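# Press the gauge pin on the magnet-marked post

## Task

Find the one post of the checking fixture that has a yellow magnet on it, press that post's gauge pin fully home and keep it pressed for about one second (letting the spring return it afterwards is fine), without disturbing the other three pins or moving the magnet.

## Robot and tools

Robot: two six-joint arms, left_arm and right_arm, each ending in a two-finger parallel gripper with a wrist camera (cam_left_wrist, cam_right_wrist, 896x504 images). The fingers point along the gripper's +z axis and close along its y axis. end_effector_position is the spot between the pads when shut. Closed fingertips extend about 19 mm past it, open ones about 6 mm. A block juts roughly 10 cm toward the gripper's +x.

Frames: the scene frame has its origin at table-top height midway between the nominal bases, +z up, +x out over the table, left_arm on the +y side. Reported hand positions, orientations (quat wxyz), velocities and Hand targets use each arm's own base frame. Motion offsets are along the current Hand target's own axes. Wrist force and torque use the end effector's own x y z axes, shown as the push from the contact into the arm.

execute_actions(actions, cameras): actions is a list of actions; each action is a list of up to 15 rows, one row per 1/30 s step, with the last row repeated if fewer than 15. Each action lasts 0.5 s. A row is one list of 18 numbers in [-1, 1] covering both arms: left dx, dy, dz, rx, ry, rz, left gripper position, force_limit, speed, then the same nine for right. The six pose numbers are an offset, not a pose, measured from the Hand target as it stood when the action began (every row counts from that same start). Scale: 1.0 equals 0.6 m or 180 degrees; rx, ry, rz form a single rotation vector. Six zeros re-request the current Hand target. Gripper numbers are absolute commands: to keep a gripper unchanged, resend its last three numbers, since 0 is itself a command. An empty actions list returns state and images.

move(target, speed, blend, stop_force, zero, blocking, cameras): target is one 18-number row or up to 15 such rows, same layout and scale; every row is an offset from the Hand targets at the move's start, not from the previous row. speed is path top speed in m/s (0.002 to 4.2, default 0.25), one value or one per target; turning is capped at twice that in rad/s. blend (m) rounds corners between listed targets; 0 stops at each. stop_force (N, 6 to 120) ends an arm's path once its wrist sensor feels that much push opposing its motion; the gripper then backs to just before the push but keeps some pressure. zero (with stop_force only) decides whether the sensor is re-zeroed before the move. blocking=false returns after about 0.5 s while the move continues (not allowed with stop_force). Paths run straight, do not avoid obstacles or the other arm, and stop after 10 s. The result ends with a move: line such as done, off_target, moving, held or fault, plus limits (paced = pose clipped, held = steps withheld).

wait(seconds 0 to 10): robot holds its last command. stop: brakes a running move. zoom_image(camera, region [x0, y0, x1, y1] in pixels, at most 504 each way) enlarges part of the newest image from a wrist camera. zero_wrist_force(arm) subtracts the current wrist reading from later ones. read_manual gives licence texts only. finished_scene(scene: current scene number) ends the scene; call nothing after it in the same reply.

Gripper: position +1 is fully open (85 mm), pads touch near -0.8, -1 closes until blocked. force_limit and speed (both start at +1) set grip strength and closing rate (about 20, 85, 150 mm/s at -1, 0, +1). Changed force or speed only applies after a new position number (differing by 0.01 or more). object_status: 0 moving, 1 blocked while opening, 2 blocked while closing (a grip), 3 reached the requested position or pads met. position_measured is in counts: 3 open, about 78 at 60 mm, 130 at 40 mm, 180 at 20 mm, 230 closed.

Results: Hand target is the last commanded pose after clipping; the gripper may rest short of it, and the next command asks for it again. The controller limits commanded orientation to 32 degrees from the measured one per step. Joint torques include gravity and offsets, so they are not contact measures. Velocity lines may be dropped when joints read within noise.

Cautions: arms are stiff. Aim only slightly past a contact, move slowly when pressing, and prefer stop_force for touching down. About 150 N of outside force on an arm, or contact torque reaching a joint limit (wrist joints 98.4 N m), freezes that arm for 10 s. Keep the arms apart; a clearance check may withhold commands but does not always prevent contact, and pressing between the arms can end the scene. Avoid paths close to an arm's own base. Anything falling off the table fails the task. Long pushing or outstretched holding heats motors; at 85 °C the arm locks for 30 to 60 s. To stop pressing on something, command the target back behind the gripper. Here, press the pin straight along its axis, touching neither the magnet nor the other pins.

Each tool is called after "Call:" in YAML: its name, and indented under it one key for each argument.

## Session

Call:
execute_actions:
  actions: []

Scene clock: 0.00 s.
left_arm: end_effector_position=(+1.6020, +0.5513, +0.3701) position_measured=3 object_status=3 end_effector_quat_wxyz=(-0.049, +0.940, +0.190, +0.279) | right_arm: end_effector_position=(+0.4481, +0.4679, +0.3319) position_measured=3 object_status=3 end_effector_quat_wxyz=(-0.272, +0.502, +0.649, +0.503)
Joint positions: left_arm=[0.193 -0.686 0.985 -2.439 -1.472 -3.319] | right_arm=[4.007 -1.969 -2.772 1.193 2.076 2.519]
Joint velocities: within noise
Joint torques (N m): no reading
Motor temperatures (°C): left_arm=[24 35 26 39 34 34] | right_arm=[28 36 36 37 34 38]
Wrist force (N): no reading
Wrist torque (N m): no reading
Wrist force, peak (N): no reading
Hand target: left_arm +1.6020, +0.5513, +0.3701; -0.049, +0.940, +0.190, +0.279 | right_arm +0.4481, +0.4679, +0.3319; -0.272, +0.502, +0.649, +0.503
Tool commands: left_gripper/position=+1.0 left_gripper/force_limit=+1.0 left_gripper/speed=+1.0 right_gripper/position=+1.0 right_gripper/force_limit=+1.0 right_gripper/speed=+1.0
camera_calibration:
cam_left_wrist: T_world_to_cam=[[0.359759, -0.933045, -0.000644322, -0.0546982], [-0.905937, -0.349141, -0.239538, 1.75183], [0.223274, 0.0867594, -0.970887, 0.0836019], [0, 0, 0, 1]] pos_world=[1.58806, 0.553346, 0.500761]
cam_right_wrist: T_world_to_cam=[[0.936397, -0.0141338, 0.350658, -0.517198], [0.256442, -0.654562, -0.711187, 0.443258], [0.239579, 0.755877, -0.609305, -0.132345], [0, 0, 0, 1]] pos_world=[0.40234, 0.382866, 0.41596]

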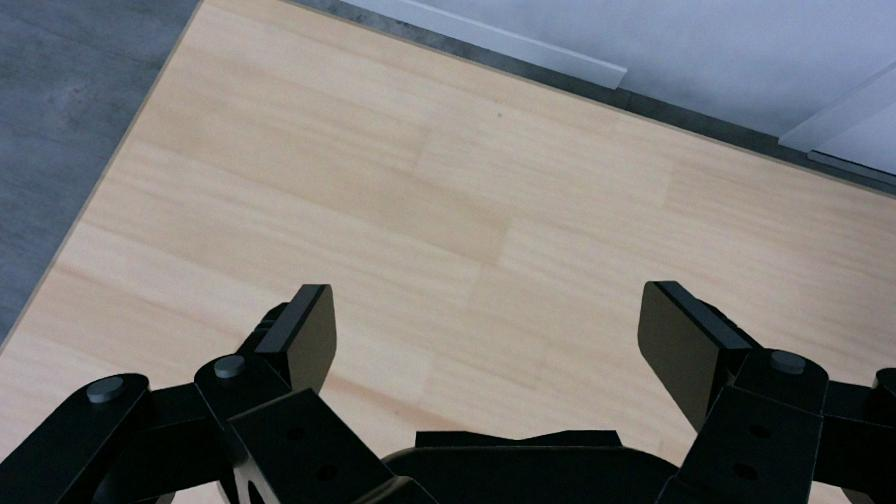

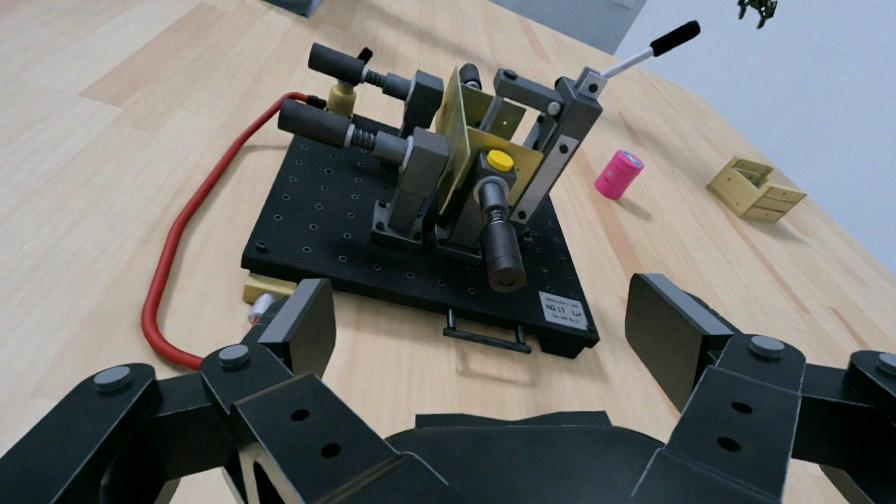

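Call:
move:
  target: [0,0,0,0,0,0,1,1,1,-0.25,0.088,0.34,0.027,0.121,0.122,-1,-1,0]
  cameras: ["cam_right_wrist"]

Scene clock: 2.47 s.
left_arm: end_effector_position=(+1.6020, +0.5513, +0.3701) position_measured=3 object_status=3 end_effector_quat_wxyz=(-0.049, +0.940, +0.190, +0.279) | right_arm: end_effector_position=(+0.5255, +0.5440, +0.2239) position_measured=232 object_status=3 end_effector_quat_wxyz=(-0.408, +0.507, +0.570, +0.502)
Joint positions: left_arm=[0.193 -0.686 0.985 -2.439 -1.472 -3.319] | right_arm=[3.907 -2.367 -2.533 1.536 2.32 2.827]
Joint torques (N m): left_arm=[0.46 -272.94 -101.33 -11.14 0.77 -0.41] | right_arm=[22.32 174.41 -27.06 0.1 -3.27 -7.07]
Wrist force (N): left_arm=[0.3 -0.2 0.0] | right_arm=[-0.2 -1.1 -0.4]
Wrist torque (N m): left_arm=[-0.04 -0.05 0.00] | right_arm=[-0.30 0.25 -0.07]
Wrist force, peak (N): left_arm=[0.6 -0.5 -0.3] | right_arm=[-15.3 5.7 11.4]
Hand target: left_arm +1.6020, +0.5513, +0.3701; -0.049, +0.940, +0.190, +0.279 | right_arm +0.5254, +0.5440, +0.2239; -0.408, +0.507, +0.570, +0.502 (not the last commanded pose)
Off the commanded pose: left_arm 0.000 m, 0 deg | right_arm 0.106 m, 13 deg.
move: held (right_arm; a check stopped the path); limits=held
pose unreachable (right arm): on one or more control steps of this call, first in action 0 (counted from 0), this arm could not follow its commanded pose, so it was not sent that pose on those steps. It may still have moved: this result reports where it is.
cause: moving toward the commanded pose would bring two parts of the arm too close to each other (its gripper and another part of the arm, with joints 4 (wrist 1) to 6 (wrist 3) between them, 12 mm apart when it was first held).
camera_calibration:
cam_right_wrist: T_world_to_cam=[[0.991716, -0.0150349, 0.127565, -0.529291], [0.105332, -0.473181, -0.874645, 0.413733], [0.0735114, 0.880837, -0.467678, -0.286603], [0, 0, 0, 1]] pos_world=[0.502395, 0.440263, 0.295351]
Images, in order (width x height): cam_right_wrist 896x504.

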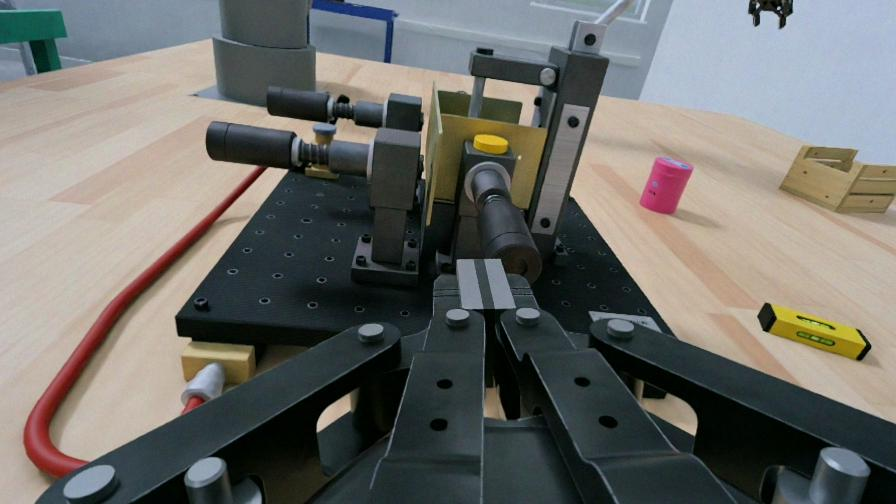

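Call:
move:
  target: [0,0,0,0,0,0,1,1,1,-0.121,0.066,0.223,0,0,0,-1,-1,0]
  cameras: ["cam_right_wrist"]

Scene clock: 4.27 s.
left_arm: end_effector_position=(+1.6020, +0.5513, +0.3701) position_measured=3 object_status=3 end_effector_quat_wxyz=(-0.049, +0.940, +0.190, +0.279) | right_arm: end_effector_position=(+0.5682, +0.6373, +0.1561) position_measured=232 object_status=3 end_effector_quat_wxyz=(-0.409, +0.506, +0.570, +0.502)
Joint positions: left_arm=[0.193 -0.686 0.985 -2.439 -1.472 -3.319] | right_arm=[3.969 -2.465 -2.393 1.505 2.26 2.845]
Joint torques (N m): left_arm=[1.34 -279.56 -100.64 -12.09 0.58 -0.92] | right_arm=[0.18 157.84 1.82 6.75 0.56 -0.07]
Wrist force (N): left_arm=[0.5 -0.2 0.1] | right_arm=[2.0 -2.0 0.7]
Wrist torque (N m): left_arm=[-0.02 -0.09 0.00] | right_arm=[-0.46 -0.14 -0.30]
Wrist force, peak (N): left_arm=[0.5 0.1 -0.1] | right_arm=[-5.5 0.4 17.5]
Hand target: left_arm +1.6020, +0.5513, +0.3701; -0.049, +0.940, +0.190, +0.279 | right_arm +0.5682, +0.6373, +0.1561; -0.409, +0.506, +0.570, +0.502 (not the last commanded pose)
Tool commands: left_gripper/position=+1.0 left_gripper/force_limit=+1.0 left_gripper/speed=+1.0 right_gripper/position=-1.0 right_gripper/force_limit=-1.0 right_gripper/speed=+0.003922
Off the commanded pose: left_arm 0.000 m, 0 deg | right_arm 0.034 m, 0 deg.
FORCE FAULT: contact force on the right arm reached its limit, and that arm stopped. The contact can be on any part of that arm, not only on its tool. That arm's remaining commands of this call were not run. That arm is still stopped at the end of this call. That arm stays stopped for about 10 more seconds. Until then a move that you send moves the other arm only, and its call returns only when the move has ended. Once the stop has ended, the next robot result says so. If the stop ends while you think or write, that arm runs what you send next, counted from a new Hand target: where the arm stands when the stop ends. While its stop runs, that arm takes no new command, but its gripper still runs the gripper command that each later call begins with. Until it ends, the stop uses up actions while you think or wait. An arm that is not stopped still takes commands.
move: fault (right_arm)
camera_calibration:
cam_right_wrist: T_world_to_cam=[[0.991746, -0.0141582, 0.127436, -0.562151], [0.105612, -0.473391, -0.874498, 0.394085], [0.0727085, 0.880739, -0.467988, -0.403032], [0, 0, 0, 1]] pos_world=[0.545195, 0.533563, 0.227651]
Images, in order (width x height): cam_right_wrist 896x504.

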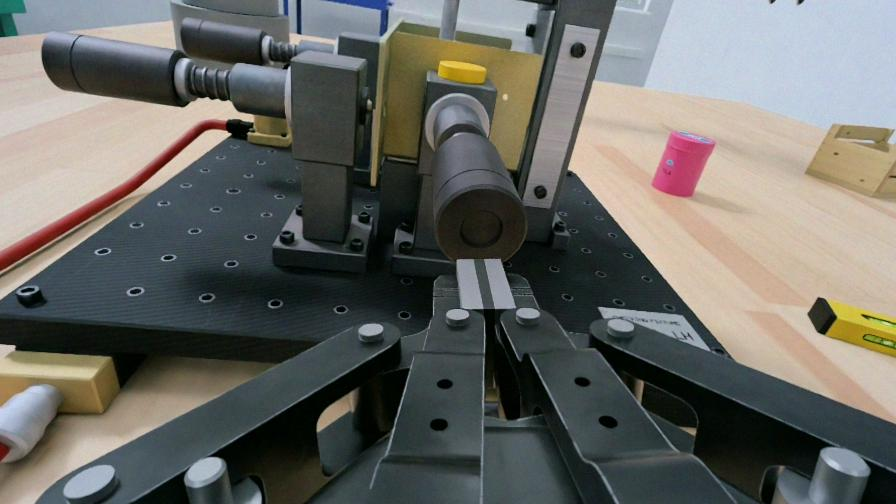

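Call:
wait:
  seconds: 10

Call:
wait:
  seconds: 0.5

Call:
move:
  target: [0,0,0,0,0,0,1,1,1,0.118,0.022,-0.088,0,-0.117,0,-1,-1,0]
  cameras: ["cam_right_wrist"]

Scene clock: 15.10 s.
left_arm: end_effector_position=(+1.6020, +0.5513, +0.3701) position_measured=3 object_status=3 end_effector_quat_wxyz=(-0.049, +0.940, +0.190, +0.279) | right_arm: end_effector_position=(+0.5682, +0.6373, +0.1561) position_measured=232 object_status=3 end_effector_quat_wxyz=(-0.409, +0.506, +0.570, +0.502)
Joint positions: left_arm=[0.193 -0.686 0.985 -2.439 -1.472 -3.319] | right_arm=[3.969 -2.465 -2.393 1.505 2.26 2.845]
Joint torques (N m): left_arm=[-2.43 -274.45 -103.27 -11.61 1.08 -0.44] | right_arm=[2.63 162.76 -0.5 5.88 0.28 -1.37]
Wrist force (N): left_arm=[-0.1 -0.2 0.1] | right_arm=[1.9 -1.7 0.9]
Wrist torque (N m): left_arm=[-0.02 0.01 0.00] | right_arm=[-0.42 -0.13 -0.29]
Wrist force, peak (N): left_arm=[0.6 -0.3 -0.3] | right_arm=[2.1 -2.1 1.0]
Hand target: left_arm +1.6020, +0.5513, +0.3701; -0.049, +0.940, +0.190, +0.279 | right_arm +0.5682, +0.6373, +0.1561; -0.409, +0.506, +0.570, +0.502 (not the last commanded pose)
Tool commands: left_gripper/position=+1.0 left_gripper/force_limit=+1.0 left_gripper/speed=+1.0 right_gripper/position=-1.0 right_gripper/force_limit=-1.0 right_gripper/speed=+0.003922
Off the commanded pose: left_arm 0.000 m, 0 deg | right_arm 0.034 m, 0 deg.
FORCE FAULT, CONTINUED: the right arm's stop, for the force fault that an earlier result reported, is over. The rest of the stop counts as 20 of the actions that you can send in this scene. During its stop the right arm's controller moved it back a little. That arm's target is now where it stood when the stop ended, not its last command. That arm accepts commands again.
wait: 10.00 s; at rest from the start

Scene clock: 15.60 s.
left_arm: end_effector_position=(+1.6020, +0.5513, +0.3701) position_measured=3 object_status=3 end_effector_quat_wxyz=(-0.049, +0.940, +0.190, +0.279) | right_arm: end_effector_position=(+0.5682, +0.6373, +0.1561) position_measured=232 object_status=3 end_effector_quat_wxyz=(-0.409, +0.506, +0.570, +0.502)
Joint positions: left_arm=[0.193 -0.686 0.985 -2.439 -1.472 -3.319] | right_arm=[3.969 -2.465 -2.393 1.505 2.26 2.845]
Joint torques (N m): left_arm=[-0.32 -274.22 -102.54 -11.11 1.08 -0.96] | right_arm=[2.2 160.81 -7.12 6.5 1.19 -0.76]
Wrist force (N): left_arm=[0.1 0.0 0.0] | right_arm=[1.9 -1.8 1.1]
Wrist torque (N m): left_arm=[-0.01 -0.03 0.00] | right_arm=[-0.44 -0.13 -0.29]
Wrist force, peak (N): left_arm=[0.4 -0.2 -0.3] | right_arm=[2.0 -1.9 1.0]
Hand target: left_arm +1.6020, +0.5513, +0.3701; -0.049, +0.940, +0.190, +0.279 | right_arm +0.5682, +0.6373, +0.1561; -0.409, +0.506, +0.570, +0.502 (not the last commanded pose)
Tool commands: left_gripper/position=+1.0 left_gripper/force_limit=+1.0 left_gripper/speed=+1.0 right_gripper/position=-1.0 right_gripper/force_limit=-1.0 right_gripper/speed=+0.003922
Off the commanded pose: left_arm 0.000 m, 0 deg | right_arm 0.034 m, 0 deg.
wait: 0.50 s; at rest by 0.17 s

Scene clock: 17.10 s.
left_arm: end_effector_position=(+1.6020, +0.5513, +0.3701) position_measured=3 object_status=3 end_effector_quat_wxyz=(-0.049, +0.940, +0.190, +0.279) | right_arm: end_effector_position=(+0.5681, +0.5969, +0.2357) position_measured=232 object_status=3 end_effector_quat_wxyz=(-0.298, +0.590, +0.635, +0.401)
Joint positions: left_arm=[0.193 -0.686 0.985 -2.439 -1.472 -3.319] | right_arm=[3.993 -2.059 -2.532 0.834 2.089 2.621]
Joint torques (N m): left_arm=[0.49 -272.23 -104.25 -11.4 1.3 -1.54] | right_arm=[20.5 153.47 38.66 5.43 -2.8 -6.86]
Wrist force (N): left_arm=[0.3 -0.2 -0.1] | right_arm=[1.8 -0.7 1.4]
Wrist torque (N m): left_arm=[-0.02 -0.06 0.00] | right_arm=[-0.14 -0.01 -0.01]
Wrist force, peak (N): left_arm=[0.6 0.1 -0.2] | right_arm=[-0.8 -1.9 1.9]
Hand target: left_arm +1.6020, +0.5513, +0.3701; -0.049, +0.940, +0.190, +0.279 | right_arm +0.5682, +0.5969, +0.2357; -0.298, +0.590, +0.635, +0.401
Off the commanded pose: left_arm 0.000 m, 0 deg | right_arm 0.000 m, 0 deg.
move: done
camera_calibration:
cam_right_wrist: T_world_to_cam=[[0.991382, -0.0254964, 0.128497, -0.566044], [0.064634, -0.757984, -0.649063, 0.584449], [0.113948, 0.651775, -0.749804, -0.150519], [0, 0, 0, 1]] pos_world=[0.540542, 0.526676, 0.33922]
Images, in order (width x height): cam_right_wrist 896x504.

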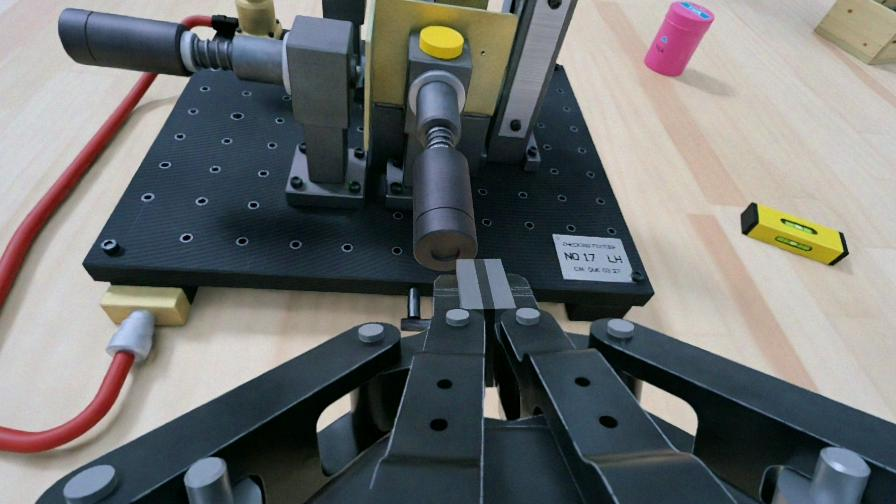

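Call:
move:
  target: [0,0,0,0,0,0,1,1,1,-0.084,-0.0173,0.189,0,0,0,-1,-1,0]
  speed: 0.15
  stop_force: 15
  cameras: ["cam_right_wrist"]

Scene clock: 19.70 s.
left_arm: end_effector_position=(+1.6020, +0.5513, +0.3701) position_measured=3 object_status=3 end_effector_quat_wxyz=(-0.049, +0.940, +0.190, +0.279) | right_arm: end_effector_position=(+0.5751, +0.6689, +0.1344) position_measured=232 object_status=3 end_effector_quat_wxyz=(-0.298, +0.590, +0.635, +0.401)
Joint positions: left_arm=[0.193 -0.686 0.985 -2.439 -1.472 -3.319] | right_arm=[4.059 -2.263 -2.461 0.987 2.034 2.664]
Joint torques (N m): left_arm=[1.31 -271.34 -103.15 -11.46 0.88 -0.49] | right_arm=[24.12 124.59 25.53 15.22 -3.11 5.62]
Wrist force (N): left_arm=[0.2 0.0 -0.2] | right_arm=[1.1 0.4 1.1]
Wrist torque (N m): left_arm=[0.01 -0.04 0.00] | right_arm=[0.19 -0.01 -0.36]
Wrist force, peak (N): left_arm=[0.5 -0.3 0.1] | right_arm=[0.4 0.0 3.1]
Hand target: left_arm +1.6020, +0.5513, +0.3701; -0.049, +0.940, +0.190, +0.279 | right_arm +0.5751, +0.6689, +0.1344; -0.298, +0.590, +0.635, +0.401
Off the commanded pose: left_arm 0.000 m, 0 deg | right_arm 0.000 m, 0 deg.
move: done
camera_calibration:
cam_right_wrist: T_world_to_cam=[[0.991376, -0.0254206, 0.12856, -0.558186], [0.0647316, -0.757988, -0.649049, 0.572843], [0.113946, 0.651773, -0.749805, -0.274263], [0, 0, 0, 1]] pos_world=[0.547542, 0.598776, 0.23792]
Images, in order (width x height): cam_right_wrist 896x504.

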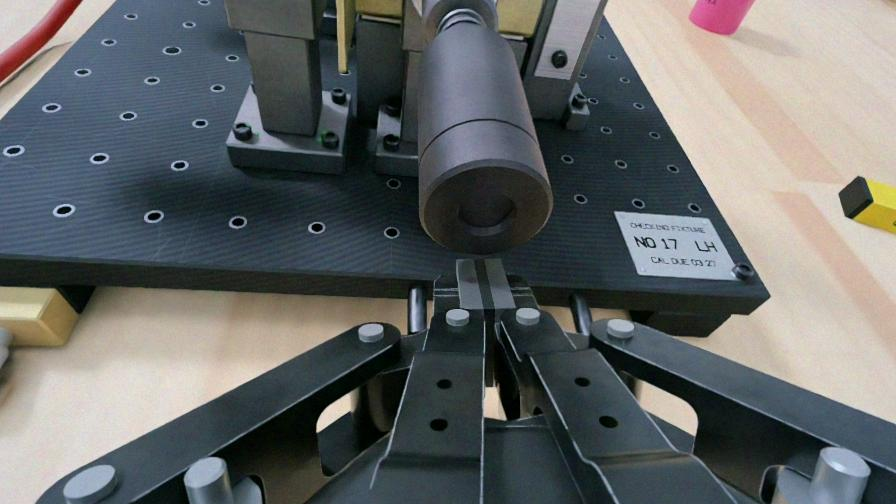

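Call:
move:
  target: [0,0,0,0,0,0,1,1,1,0.0597,-0.0073,0.0592,0,0,0,-1,-1,0]
  speed: 0.02
  stop_force: 50
  cameras: ["cam_right_wrist"]

Scene clock: 22.60 s.
left_arm: end_effector_position=(+1.6020, +0.5513, +0.3701) position_measured=3 object_status=3 end_effector_quat_wxyz=(-0.049, +0.940, +0.190, +0.279) | right_arm: end_effector_position=(+0.5726, +0.6907, +0.1397) position_measured=232 object_status=3 end_effector_quat_wxyz=(-0.298, +0.590, +0.635, +0.401)
Joint positions: left_arm=[0.193 -0.686 0.985 -2.439 -1.472 -3.319] | right_arm=[4.083 -2.254 -2.445 0.969 2.015 2.679]
Joint torques (N m): left_arm=[0.38 -275.75 -100.09 -11.78 1.22 -1.04] | right_arm=[-2.23 174.63 26.32 34.61 16.85 -7.17]
Wrist force (N): left_arm=[0.2 -0.3 -0.1] | right_arm=[-62.4 2.1 17.4]
Wrist torque (N m): left_arm=[-0.06 -0.04 0.00] | right_arm=[0.22 -0.36 -0.01]
Wrist force, peak (N): left_arm=[0.5 -0.1 -0.5] | right_arm=[-88.0 5.9 -16.1]
Hand target: left_arm +1.6020, +0.5513, +0.3701; -0.049, +0.940, +0.190, +0.279 | right_arm +0.5726, +0.6906, +0.1396; -0.298, +0.590, +0.635, +0.401 (not the last commanded pose)
Off the commanded pose: left_arm 0.000 m, 0 deg | right_arm 0.028 m, 0 deg.
move: contact (right_arm)
camera_calibration:
cam_right_wrist: T_world_to_cam=[[0.991382, -0.0254779, 0.128499, -0.55579], [0.0646329, -0.758076, -0.648955, 0.592979], [0.113946, 0.651668, -0.749897, -0.28406], [0, 0, 0, 1]] pos_world=[0.545042, 0.620475, 0.24322]
Images, in order (width x height): cam_right_wrist 896x504.

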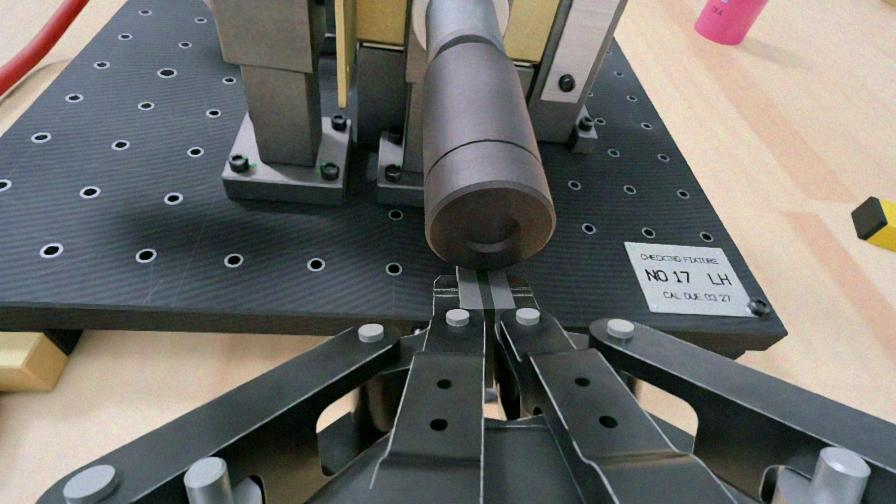

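Call:
move:
  target:
    - [0,0,0,0,0,0,1,1,1,-0.0222,0.003,-0.0247,0,0,0,-1,-1,0]
    - [0,0,0,0,0,0,1,1,1,-0.0023,0.0087,-0.0363,0,0,0,-1,-1,0]
  speed: 0.08
  cameras: ["cam_right_wrist"]

Scene clock: 24.37 s.
left_arm: end_effector_position=(+1.6020, +0.5513, +0.3701) position_measured=3 object_status=3 end_effector_quat_wxyz=(-0.049, +0.940, +0.190, +0.279) | right_arm: end_effector_position=(+0.5759, +0.6711, +0.1501) position_measured=232 object_status=3 end_effector_quat_wxyz=(-0.298, +0.590, +0.635, +0.401)
Joint positions: left_arm=[0.193 -0.686 0.985 -2.439 -1.472 -3.319] | right_arm=[4.061 -2.234 -2.46 0.957 2.033 2.665]
Joint torques (N m): left_arm=[-1.99 -274.57 -105.01 -11.58 1.16 -0.45] | right_arm=[-16.8 160.26 9.66 4.02 7.98 -7.12]
Wrist force (N): left_arm=[0.2 0.2 0.0] | right_arm=[-7.4 -1.9 -5.6]
Wrist torque (N m): left_arm=[0.05 -0.03 -0.01] | right_arm=[-0.08 0.19 0.02]
Wrist force, peak (N): left_arm=[0.4 0.0 -0.6] | right_arm=[-62.0 2.1 17.8]
Hand target: left_arm +1.6020, +0.5513, +0.3701; -0.049, +0.940, +0.190, +0.279 | right_arm +0.5759, +0.6711, +0.1502; -0.298, +0.590, +0.635, +0.401
Off the commanded pose: left_arm 0.000 m, 0 deg | right_arm 0.000 m, 0 deg.
move: done
camera_calibration:
cam_right_wrist: T_world_to_cam=[[0.991382, -0.0254779, 0.128499, -0.560908], [0.0646329, -0.758076, -0.648955, 0.584797], [0.113946, 0.651668, -0.749897, -0.263854], [0, 0, 0, 1]] pos_world=[0.548342, 0.600975, 0.25372]
Images, in order (width x height): cam_right_wrist 896x504.

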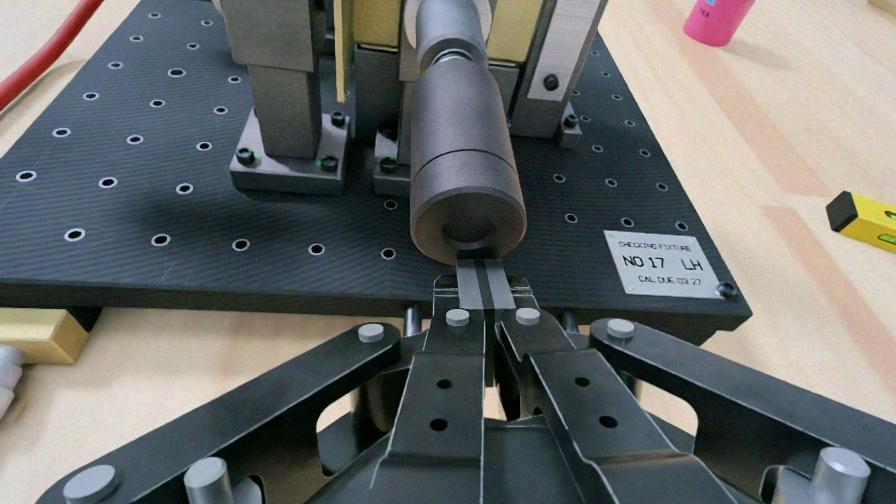

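Call:
move:
  target: [0,0,0,0,0,0,1,1,1,0.0603,-0.0122,0.0587,0,0,0,-1,-1,0]
  speed: 0.02
  stop_force: 60
  cameras: ["cam_right_wrist"]

Scene clock: 26.27 s.
left_arm: end_effector_position=(+1.6020, +0.5513, +0.3701) position_measured=3 object_status=3 end_effector_quat_wxyz=(-0.049, +0.940, +0.190, +0.279) | right_arm: end_effector_position=(+0.5736, +0.6794, +0.1525) position_measured=232 object_status=3 end_effector_quat_wxyz=(-0.298, +0.589, +0.635, +0.401)
Joint positions: left_arm=[0.193 -0.686 0.985 -2.439 -1.472 -3.319] | right_arm=[4.071 -2.23 -2.455 0.952 2.026 2.67]
Joint torques (N m): left_arm=[0.23 -274.5 -100.85 -11.4 1.48 -1.11] | right_arm=[12.25 144.43 19.95 9.44 0.93 0.14]
Wrist force (N): left_arm=[0.1 -0.3 -0.2] | right_arm=[-5.4 -0.7 -9.2]
Wrist torque (N m): left_arm=[-0.04 -0.01 -0.01] | right_arm=[0.21 0.24 0.04]
Wrist force, peak (N): left_arm=[0.7 -0.2 0.0] | right_arm=[-56.4 6.5 -112.8]
Hand target: left_arm +1.6020, +0.5513, +0.3701; -0.049, +0.940, +0.190, +0.279 | right_arm +0.5736, +0.6794, +0.1525; -0.298, +0.589, +0.635, +0.401 (not the last commanded pose)
Tool commands: left_gripper/position=+1.0 left_gripper/force_limit=+1.0 left_gripper/speed=+1.0 right_gripper/position=-1.0 right_gripper/force_limit=-1.0 right_gripper/speed=+0.003922
Off the commanded pose: left_arm 0.000 m, 0 deg | right_arm 0.042 m, 0 deg.
FORCE FAULT: contact force on the right arm reached its limit, and that arm stopped. The contact can be on any part of that arm, not only on its tool. That arm's remaining commands of this call were not run. That arm is still stopped at the end of this call. That arm stays stopped for about 9 more seconds. Until then a move that you send moves the other arm only, and its call returns only when the move has ended. Once the stop has ended, the next robot result says so. If the stop ends while you think or write, that arm runs what you send next, counted from a new Hand target: where the arm stands when the stop ends. While its stop runs, that arm takes no new command, but its gripper still runs the gripper command that each later call begins with. Until it ends, the stop uses up actions while you think or wait. An arm that is not stopped still takes commands.
move: fault (right_arm; stop_force had ended the path)
camera_calibration:
cam_right_wrist: T_world_to_cam=[[0.991353, -0.0243438, 0.128948, -0.559507], [0.0658251, -0.757823, -0.649131, 0.591896], [0.113522, 0.652005, -0.749668, -0.267245], [0, 0, 0, 1]] pos_world=[0.546045, 0.609178, 0.25602]
Images, in order (width x height): cam_right_wrist 896x504.

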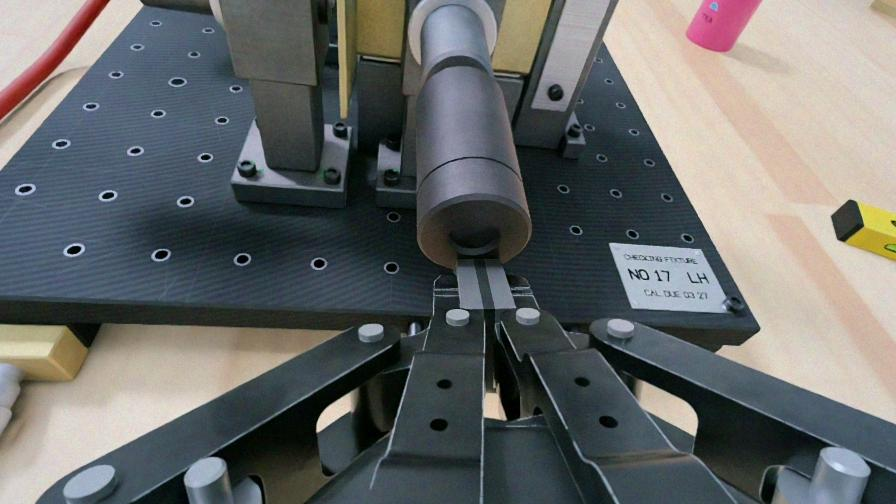

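Call:
wait:
  seconds: 10

Call:
wait:
  seconds: 0.1

Call:
move:
  target:
    - [0,0,0,0,0,0,1,1,1,-0.0132,0.0017,-0.015,0,0,0,-1,-1,0]
    - [0,0,0,0,0,0,1,1,1,-0.006,0.003,-0.0192,0,0,0,-1,-1,0]
  speed: 0.08

Call:
move:
  target: [0,0,0,0,0,0,1,1,1,0.042,-0.005,0.042,0,0,0,-1,-1,0]
  speed: 0.01
  stop_force: 35
  cameras: ["cam_right_wrist"]

Scene clock: 36.97 s.
left_arm: end_effector_position=(+1.6020, +0.5513, +0.3701) position_measured=3 object_status=3 end_effector_quat_wxyz=(-0.049, +0.940, +0.190, +0.279) | right_arm: end_effector_position=(+0.5736, +0.6794, +0.1525) position_measured=232 object_status=3 end_effector_quat_wxyz=(-0.298, +0.589, +0.635, +0.401)
Joint positions: left_arm=[0.193 -0.686 0.985 -2.439 -1.472 -3.319] | right_arm=[4.071 -2.23 -2.455 0.952 2.026 2.67]
Joint torques (N m): left_arm=[-3.75 -273.94 -99.37 -11.42 0.83 -0.86] | right_arm=[11.41 146.33 21.29 9.6 0.03 0.31]
Wrist force (N): left_arm=[0.3 -0.1 0.1] | right_arm=[-5.1 -0.7 -9.4]
Wrist torque (N m): left_arm=[-0.01 -0.05 -0.01] | right_arm=[0.20 0.18 0.04]
Wrist force, peak (N): left_arm=[0.5 -0.5 -0.3] | right_arm=[-5.7 -0.5 -9.4]
Hand target: left_arm +1.6020, +0.5513, +0.3701; -0.049, +0.940, +0.190, +0.279 | right_arm +0.5736, +0.6794, +0.1525; -0.298, +0.589, +0.635, +0.401 (not the last commanded pose)
Tool commands: left_gripper/position=+1.0 left_gripper/force_limit=+1.0 left_gripper/speed=+1.0 right_gripper/position=-1.0 right_gripper/force_limit=-1.0 right_gripper/speed=+0.003922
Off the commanded pose: left_arm 0.000 m, 0 deg | right_arm 0.042 m, 0 deg.
FORCE FAULT, CONTINUED: the right arm's stop, for the force fault that an earlier result reported, is over. The rest of the stop counts as 19 of the actions that you can send in this scene. During its stop the right arm's controller moved it back a little. That arm's target is now where it stood when the stop ended, not its last command. That arm accepts commands again.
wait: 10.00 s; at rest from the start

Scene clock: 37.07 s.
left_arm: end_effector_position=(+1.6020, +0.5513, +0.3701) position_measured=3 object_status=3 end_effector_quat_wxyz=(-0.049, +0.940, +0.190, +0.279) | right_arm: end_effector_position=(+0.5736, +0.6794, +0.1525) position_measured=232 object_status=3 end_effector_quat_wxyz=(-0.298, +0.589, +0.635, +0.401)
Joint positions: left_arm=[0.193 -0.686 0.985 -2.439 -1.472 -3.319] | right_arm=[4.071 -2.23 -2.455 0.952 2.026 2.67]
Joint torques (N m): left_arm=[-2.03 -277.6 -99.28 -11.7 1.59 -0.48] | right_arm=[2.98 144.92 15.11 9.89 1.41 0.09]
Wrist force (N): left_arm=[0.5 -0.3 -0.2] | right_arm=[-5.1 -0.6 -9.5]
Wrist torque (N m): left_arm=[-0.04 -0.08 -0.01] | right_arm=[0.23 0.18 0.04]
Wrist force, peak (N): left_arm=[0.5 -0.3 -0.2] | right_arm=[-5.3 -0.6 -9.4]
Hand target: left_arm +1.6020, +0.5513, +0.3701; -0.049, +0.940, +0.190, +0.279 | right_arm +0.5736, +0.6794, +0.1525; -0.298, +0.589, +0.635, +0.401 (not the last commanded pose)
Tool commands: left_gripper/position=+1.0 left_gripper/force_limit=+1.0 left_gripper/speed=+1.0 right_gripper/position=-1.0 right_gripper/force_limit=-1.0 right_gripper/speed=+0.003922
Off the commanded pose: left_arm 0.000 m, 0 deg | right_arm 0.042 m, 0 deg.
wait: 0.10 s; no rest

Scene clock: 38.20 s.
left_arm: end_effector_position=(+1.6020, +0.5513, +0.3701) position_measured=3 object_status=3 end_effector_quat_wxyz=(-0.049, +0.940, +0.190, +0.279) | right_arm: end_effector_position=(+0.5748, +0.6676, +0.1554) position_measured=232 object_status=3 end_effector_quat_wxyz=(-0.298, +0.589, +0.635, +0.401)
Joint positions: left_arm=[0.193 -0.686 0.985 -2.439 -1.472 -3.319] | right_arm=[4.058 -2.224 -2.465 0.952 2.036 2.662]
Joint torques (N m): left_arm=[0.69 -274.48 -100.56 -11.18 1.63 -0.87] | right_arm=[-14.84 168.75 2.72 4.37 6.89 -6.96]
Wrist force (N): left_arm=[0.3 0.0 -0.1] | right_arm=[-5.0 0.3 -4.3]
Wrist torque (N m): left_arm=[0.01 -0.05 0.00] | right_arm=[0.28 0.17 0.03]
Wrist force, peak (N): left_arm=[0.5 -0.1 0.3] | right_arm=[-5.3 -0.6 -9.3]
Hand target: left_arm +1.6020, +0.5513, +0.3701; -0.049, +0.940, +0.190, +0.279 | right_arm +0.5748, +0.6676, +0.1555; -0.298, +0.589, +0.635, +0.401
Off the commanded pose: left_arm 0.000 m, 0 deg | right_arm 0.000 m, 0 deg.
move: done

Scene clock: 40.87 s.
left_arm: end_effector_position=(+1.6020, +0.5513, +0.3701) position_measured=3 object_status=3 end_effector_quat_wxyz=(-0.049, +0.940, +0.190, +0.279) | right_arm: end_effector_position=(+0.5733, +0.6811, +0.1587) position_measured=232 object_status=3 end_effector_quat_wxyz=(-0.298, +0.589, +0.635, +0.401)
Joint positions: left_arm=[0.193 -0.686 0.985 -2.439 -1.472 -3.319] | right_arm=[4.073 -2.219 -2.455 0.941 2.024 2.671]
Joint torques (N m): left_arm=[-0.37 -275.41 -97.02 -11.67 1.77 -0.98] | right_arm=[9.15 126.26 32.56 18.3 10.64 -7.08]
Wrist force (N): left_arm=[0.3 0.0 -0.3] | right_arm=[-26.5 -0.1 -37.2]
Wrist torque (N m): left_arm=[0.00 -0.06 0.00] | right_arm=[0.29 0.09 -0.37]
Wrist force, peak (N): left_arm=[0.5 0.2 -0.5] | right_arm=[-40.1 1.2 -67.9]
Hand target: left_arm +1.6020, +0.5513, +0.3701; -0.049, +0.940, +0.190, +0.279 | right_arm +0.5733, +0.6811, +0.1587; -0.298, +0.589, +0.635, +0.401 (not the last commanded pose)
Off the commanded pose: left_arm 0.000 m, 0 deg | right_arm 0.022 m, 0 deg.
move: contact (right_arm)
camera_calibration:
cam_right_wrist: T_world_to_cam=[[0.991351, -0.024336, 0.12896, -0.559988], [0.0658297, -0.757874, -0.649071, 0.597306], [0.113531, 0.651947, -0.749717, -0.263553], [0, 0, 0, 1]] pos_world=[0.545745, 0.610877, 0.26232]
Images, in order (width x height): cam_right_wrist 896x504.

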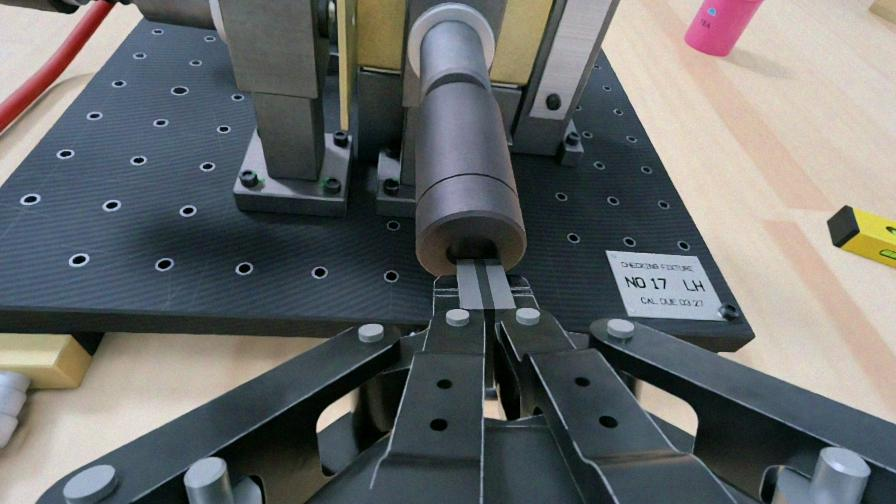

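Call:
wait:
  seconds: 1.3

Call:
move:
  target: [0,0,0,0,0,0,1,1,1,-0.042,0.005,-0.045,0,0,0,-1,-1,0]
  speed: 0.06

Call:
finished_scene:
  scene: 2

Scene clock: 42.37 s.
left_arm: end_effector_position=(+1.6020, +0.5513, +0.3701) position_measured=3 object_status=3 end_effector_quat_wxyz=(-0.049, +0.940, +0.190, +0.279) | right_arm: end_effector_position=(+0.5733, +0.6811, +0.1587) position_measured=232 object_status=3 end_effector_quat_wxyz=(-0.298, +0.589, +0.635, +0.401)
Joint positions: left_arm=[0.193 -0.686 0.985 -2.439 -1.472 -3.319] | right_arm=[4.073 -2.219 -2.455 0.941 2.024 2.671]
Joint torques (N m): left_arm=[-1.86 -274.22 -100.83 -10.75 1.86 -1.01] | right_arm=[6.03 126.8 28.58 15.53 9.46 -7.13]
Wrist force (N): left_arm=[0.5 -0.2 -0.2] | right_arm=[-25.0 0.2 -36.3]
Wrist torque (N m): left_arm=[-0.05 -0.10 0.00] | right_arm=[0.31 0.10 -0.37]
Wrist force, peak (N): left_arm=[0.5 -0.2 -0.2] | right_arm=[-26.4 0.1 -37.4]
Hand target: left_arm +1.6020, +0.5513, +0.3701; -0.049, +0.940, +0.190, +0.279 | right_arm +0.5733, +0.6811, +0.1587; -0.298, +0.589, +0.635, +0.401 (not the last commanded pose)
Tool commands: left_gripper/position=+1.0 left_gripper/force_limit=+1.0 left_gripper/speed=+1.0 right_gripper/position=-1.0 right_gripper/force_limit=-1.0 right_gripper/speed=+0.0
Off the commanded pose: left_arm 0.000 m, 0 deg | right_arm 0.022 m, 0 deg.
wait: 1.30 s; at rest from the start

Scene clock: 43.37 s.
left_arm: end_effector_position=(+1.6020, +0.5513, +0.3701) position_measured=3 object_status=3 end_effector_quat_wxyz=(-0.049, +0.940, +0.190, +0.279) | right_arm: end_effector_position=(+0.5769, +0.6451, +0.1514) position_measured=232 object_status=3 end_effector_quat_wxyz=(-0.298, +0.589, +0.635, +0.401)
Joint positions: left_arm=[0.193 -0.686 0.985 -2.439 -1.472 -3.319] | right_arm=[4.033 -2.23 -2.481 0.967 2.057 2.646]
Joint torques (N m): left_arm=[2.14 -272.19 -100.75 -10.94 1.36 -1.05] | right_arm=[-18.94 117.87 0.97 14.71 7.58 -6.14]
Wrist force (N): left_arm=[0.3 0.0 -0.2] | right_arm=[0.9 -0.1 0.9]
Wrist torque (N m): left_arm=[0.00 -0.05 0.00] | right_arm=[0.15 0.10 0.04]
Wrist force, peak (N): left_arm=[0.4 -0.5 -0.1] | right_arm=[-24.5 0.3 -36.2]
Hand target: left_arm +1.6020, +0.5513, +0.3701; -0.049, +0.940, +0.190, +0.279 | right_arm +0.5770, +0.6449, +0.1513; -0.298, +0.589, +0.635, +0.401
Off the commanded pose: left_arm 0.000 m, 0 deg | right_arm 0.000 m, 0 deg.
move: done

The scene is finished: the task was done.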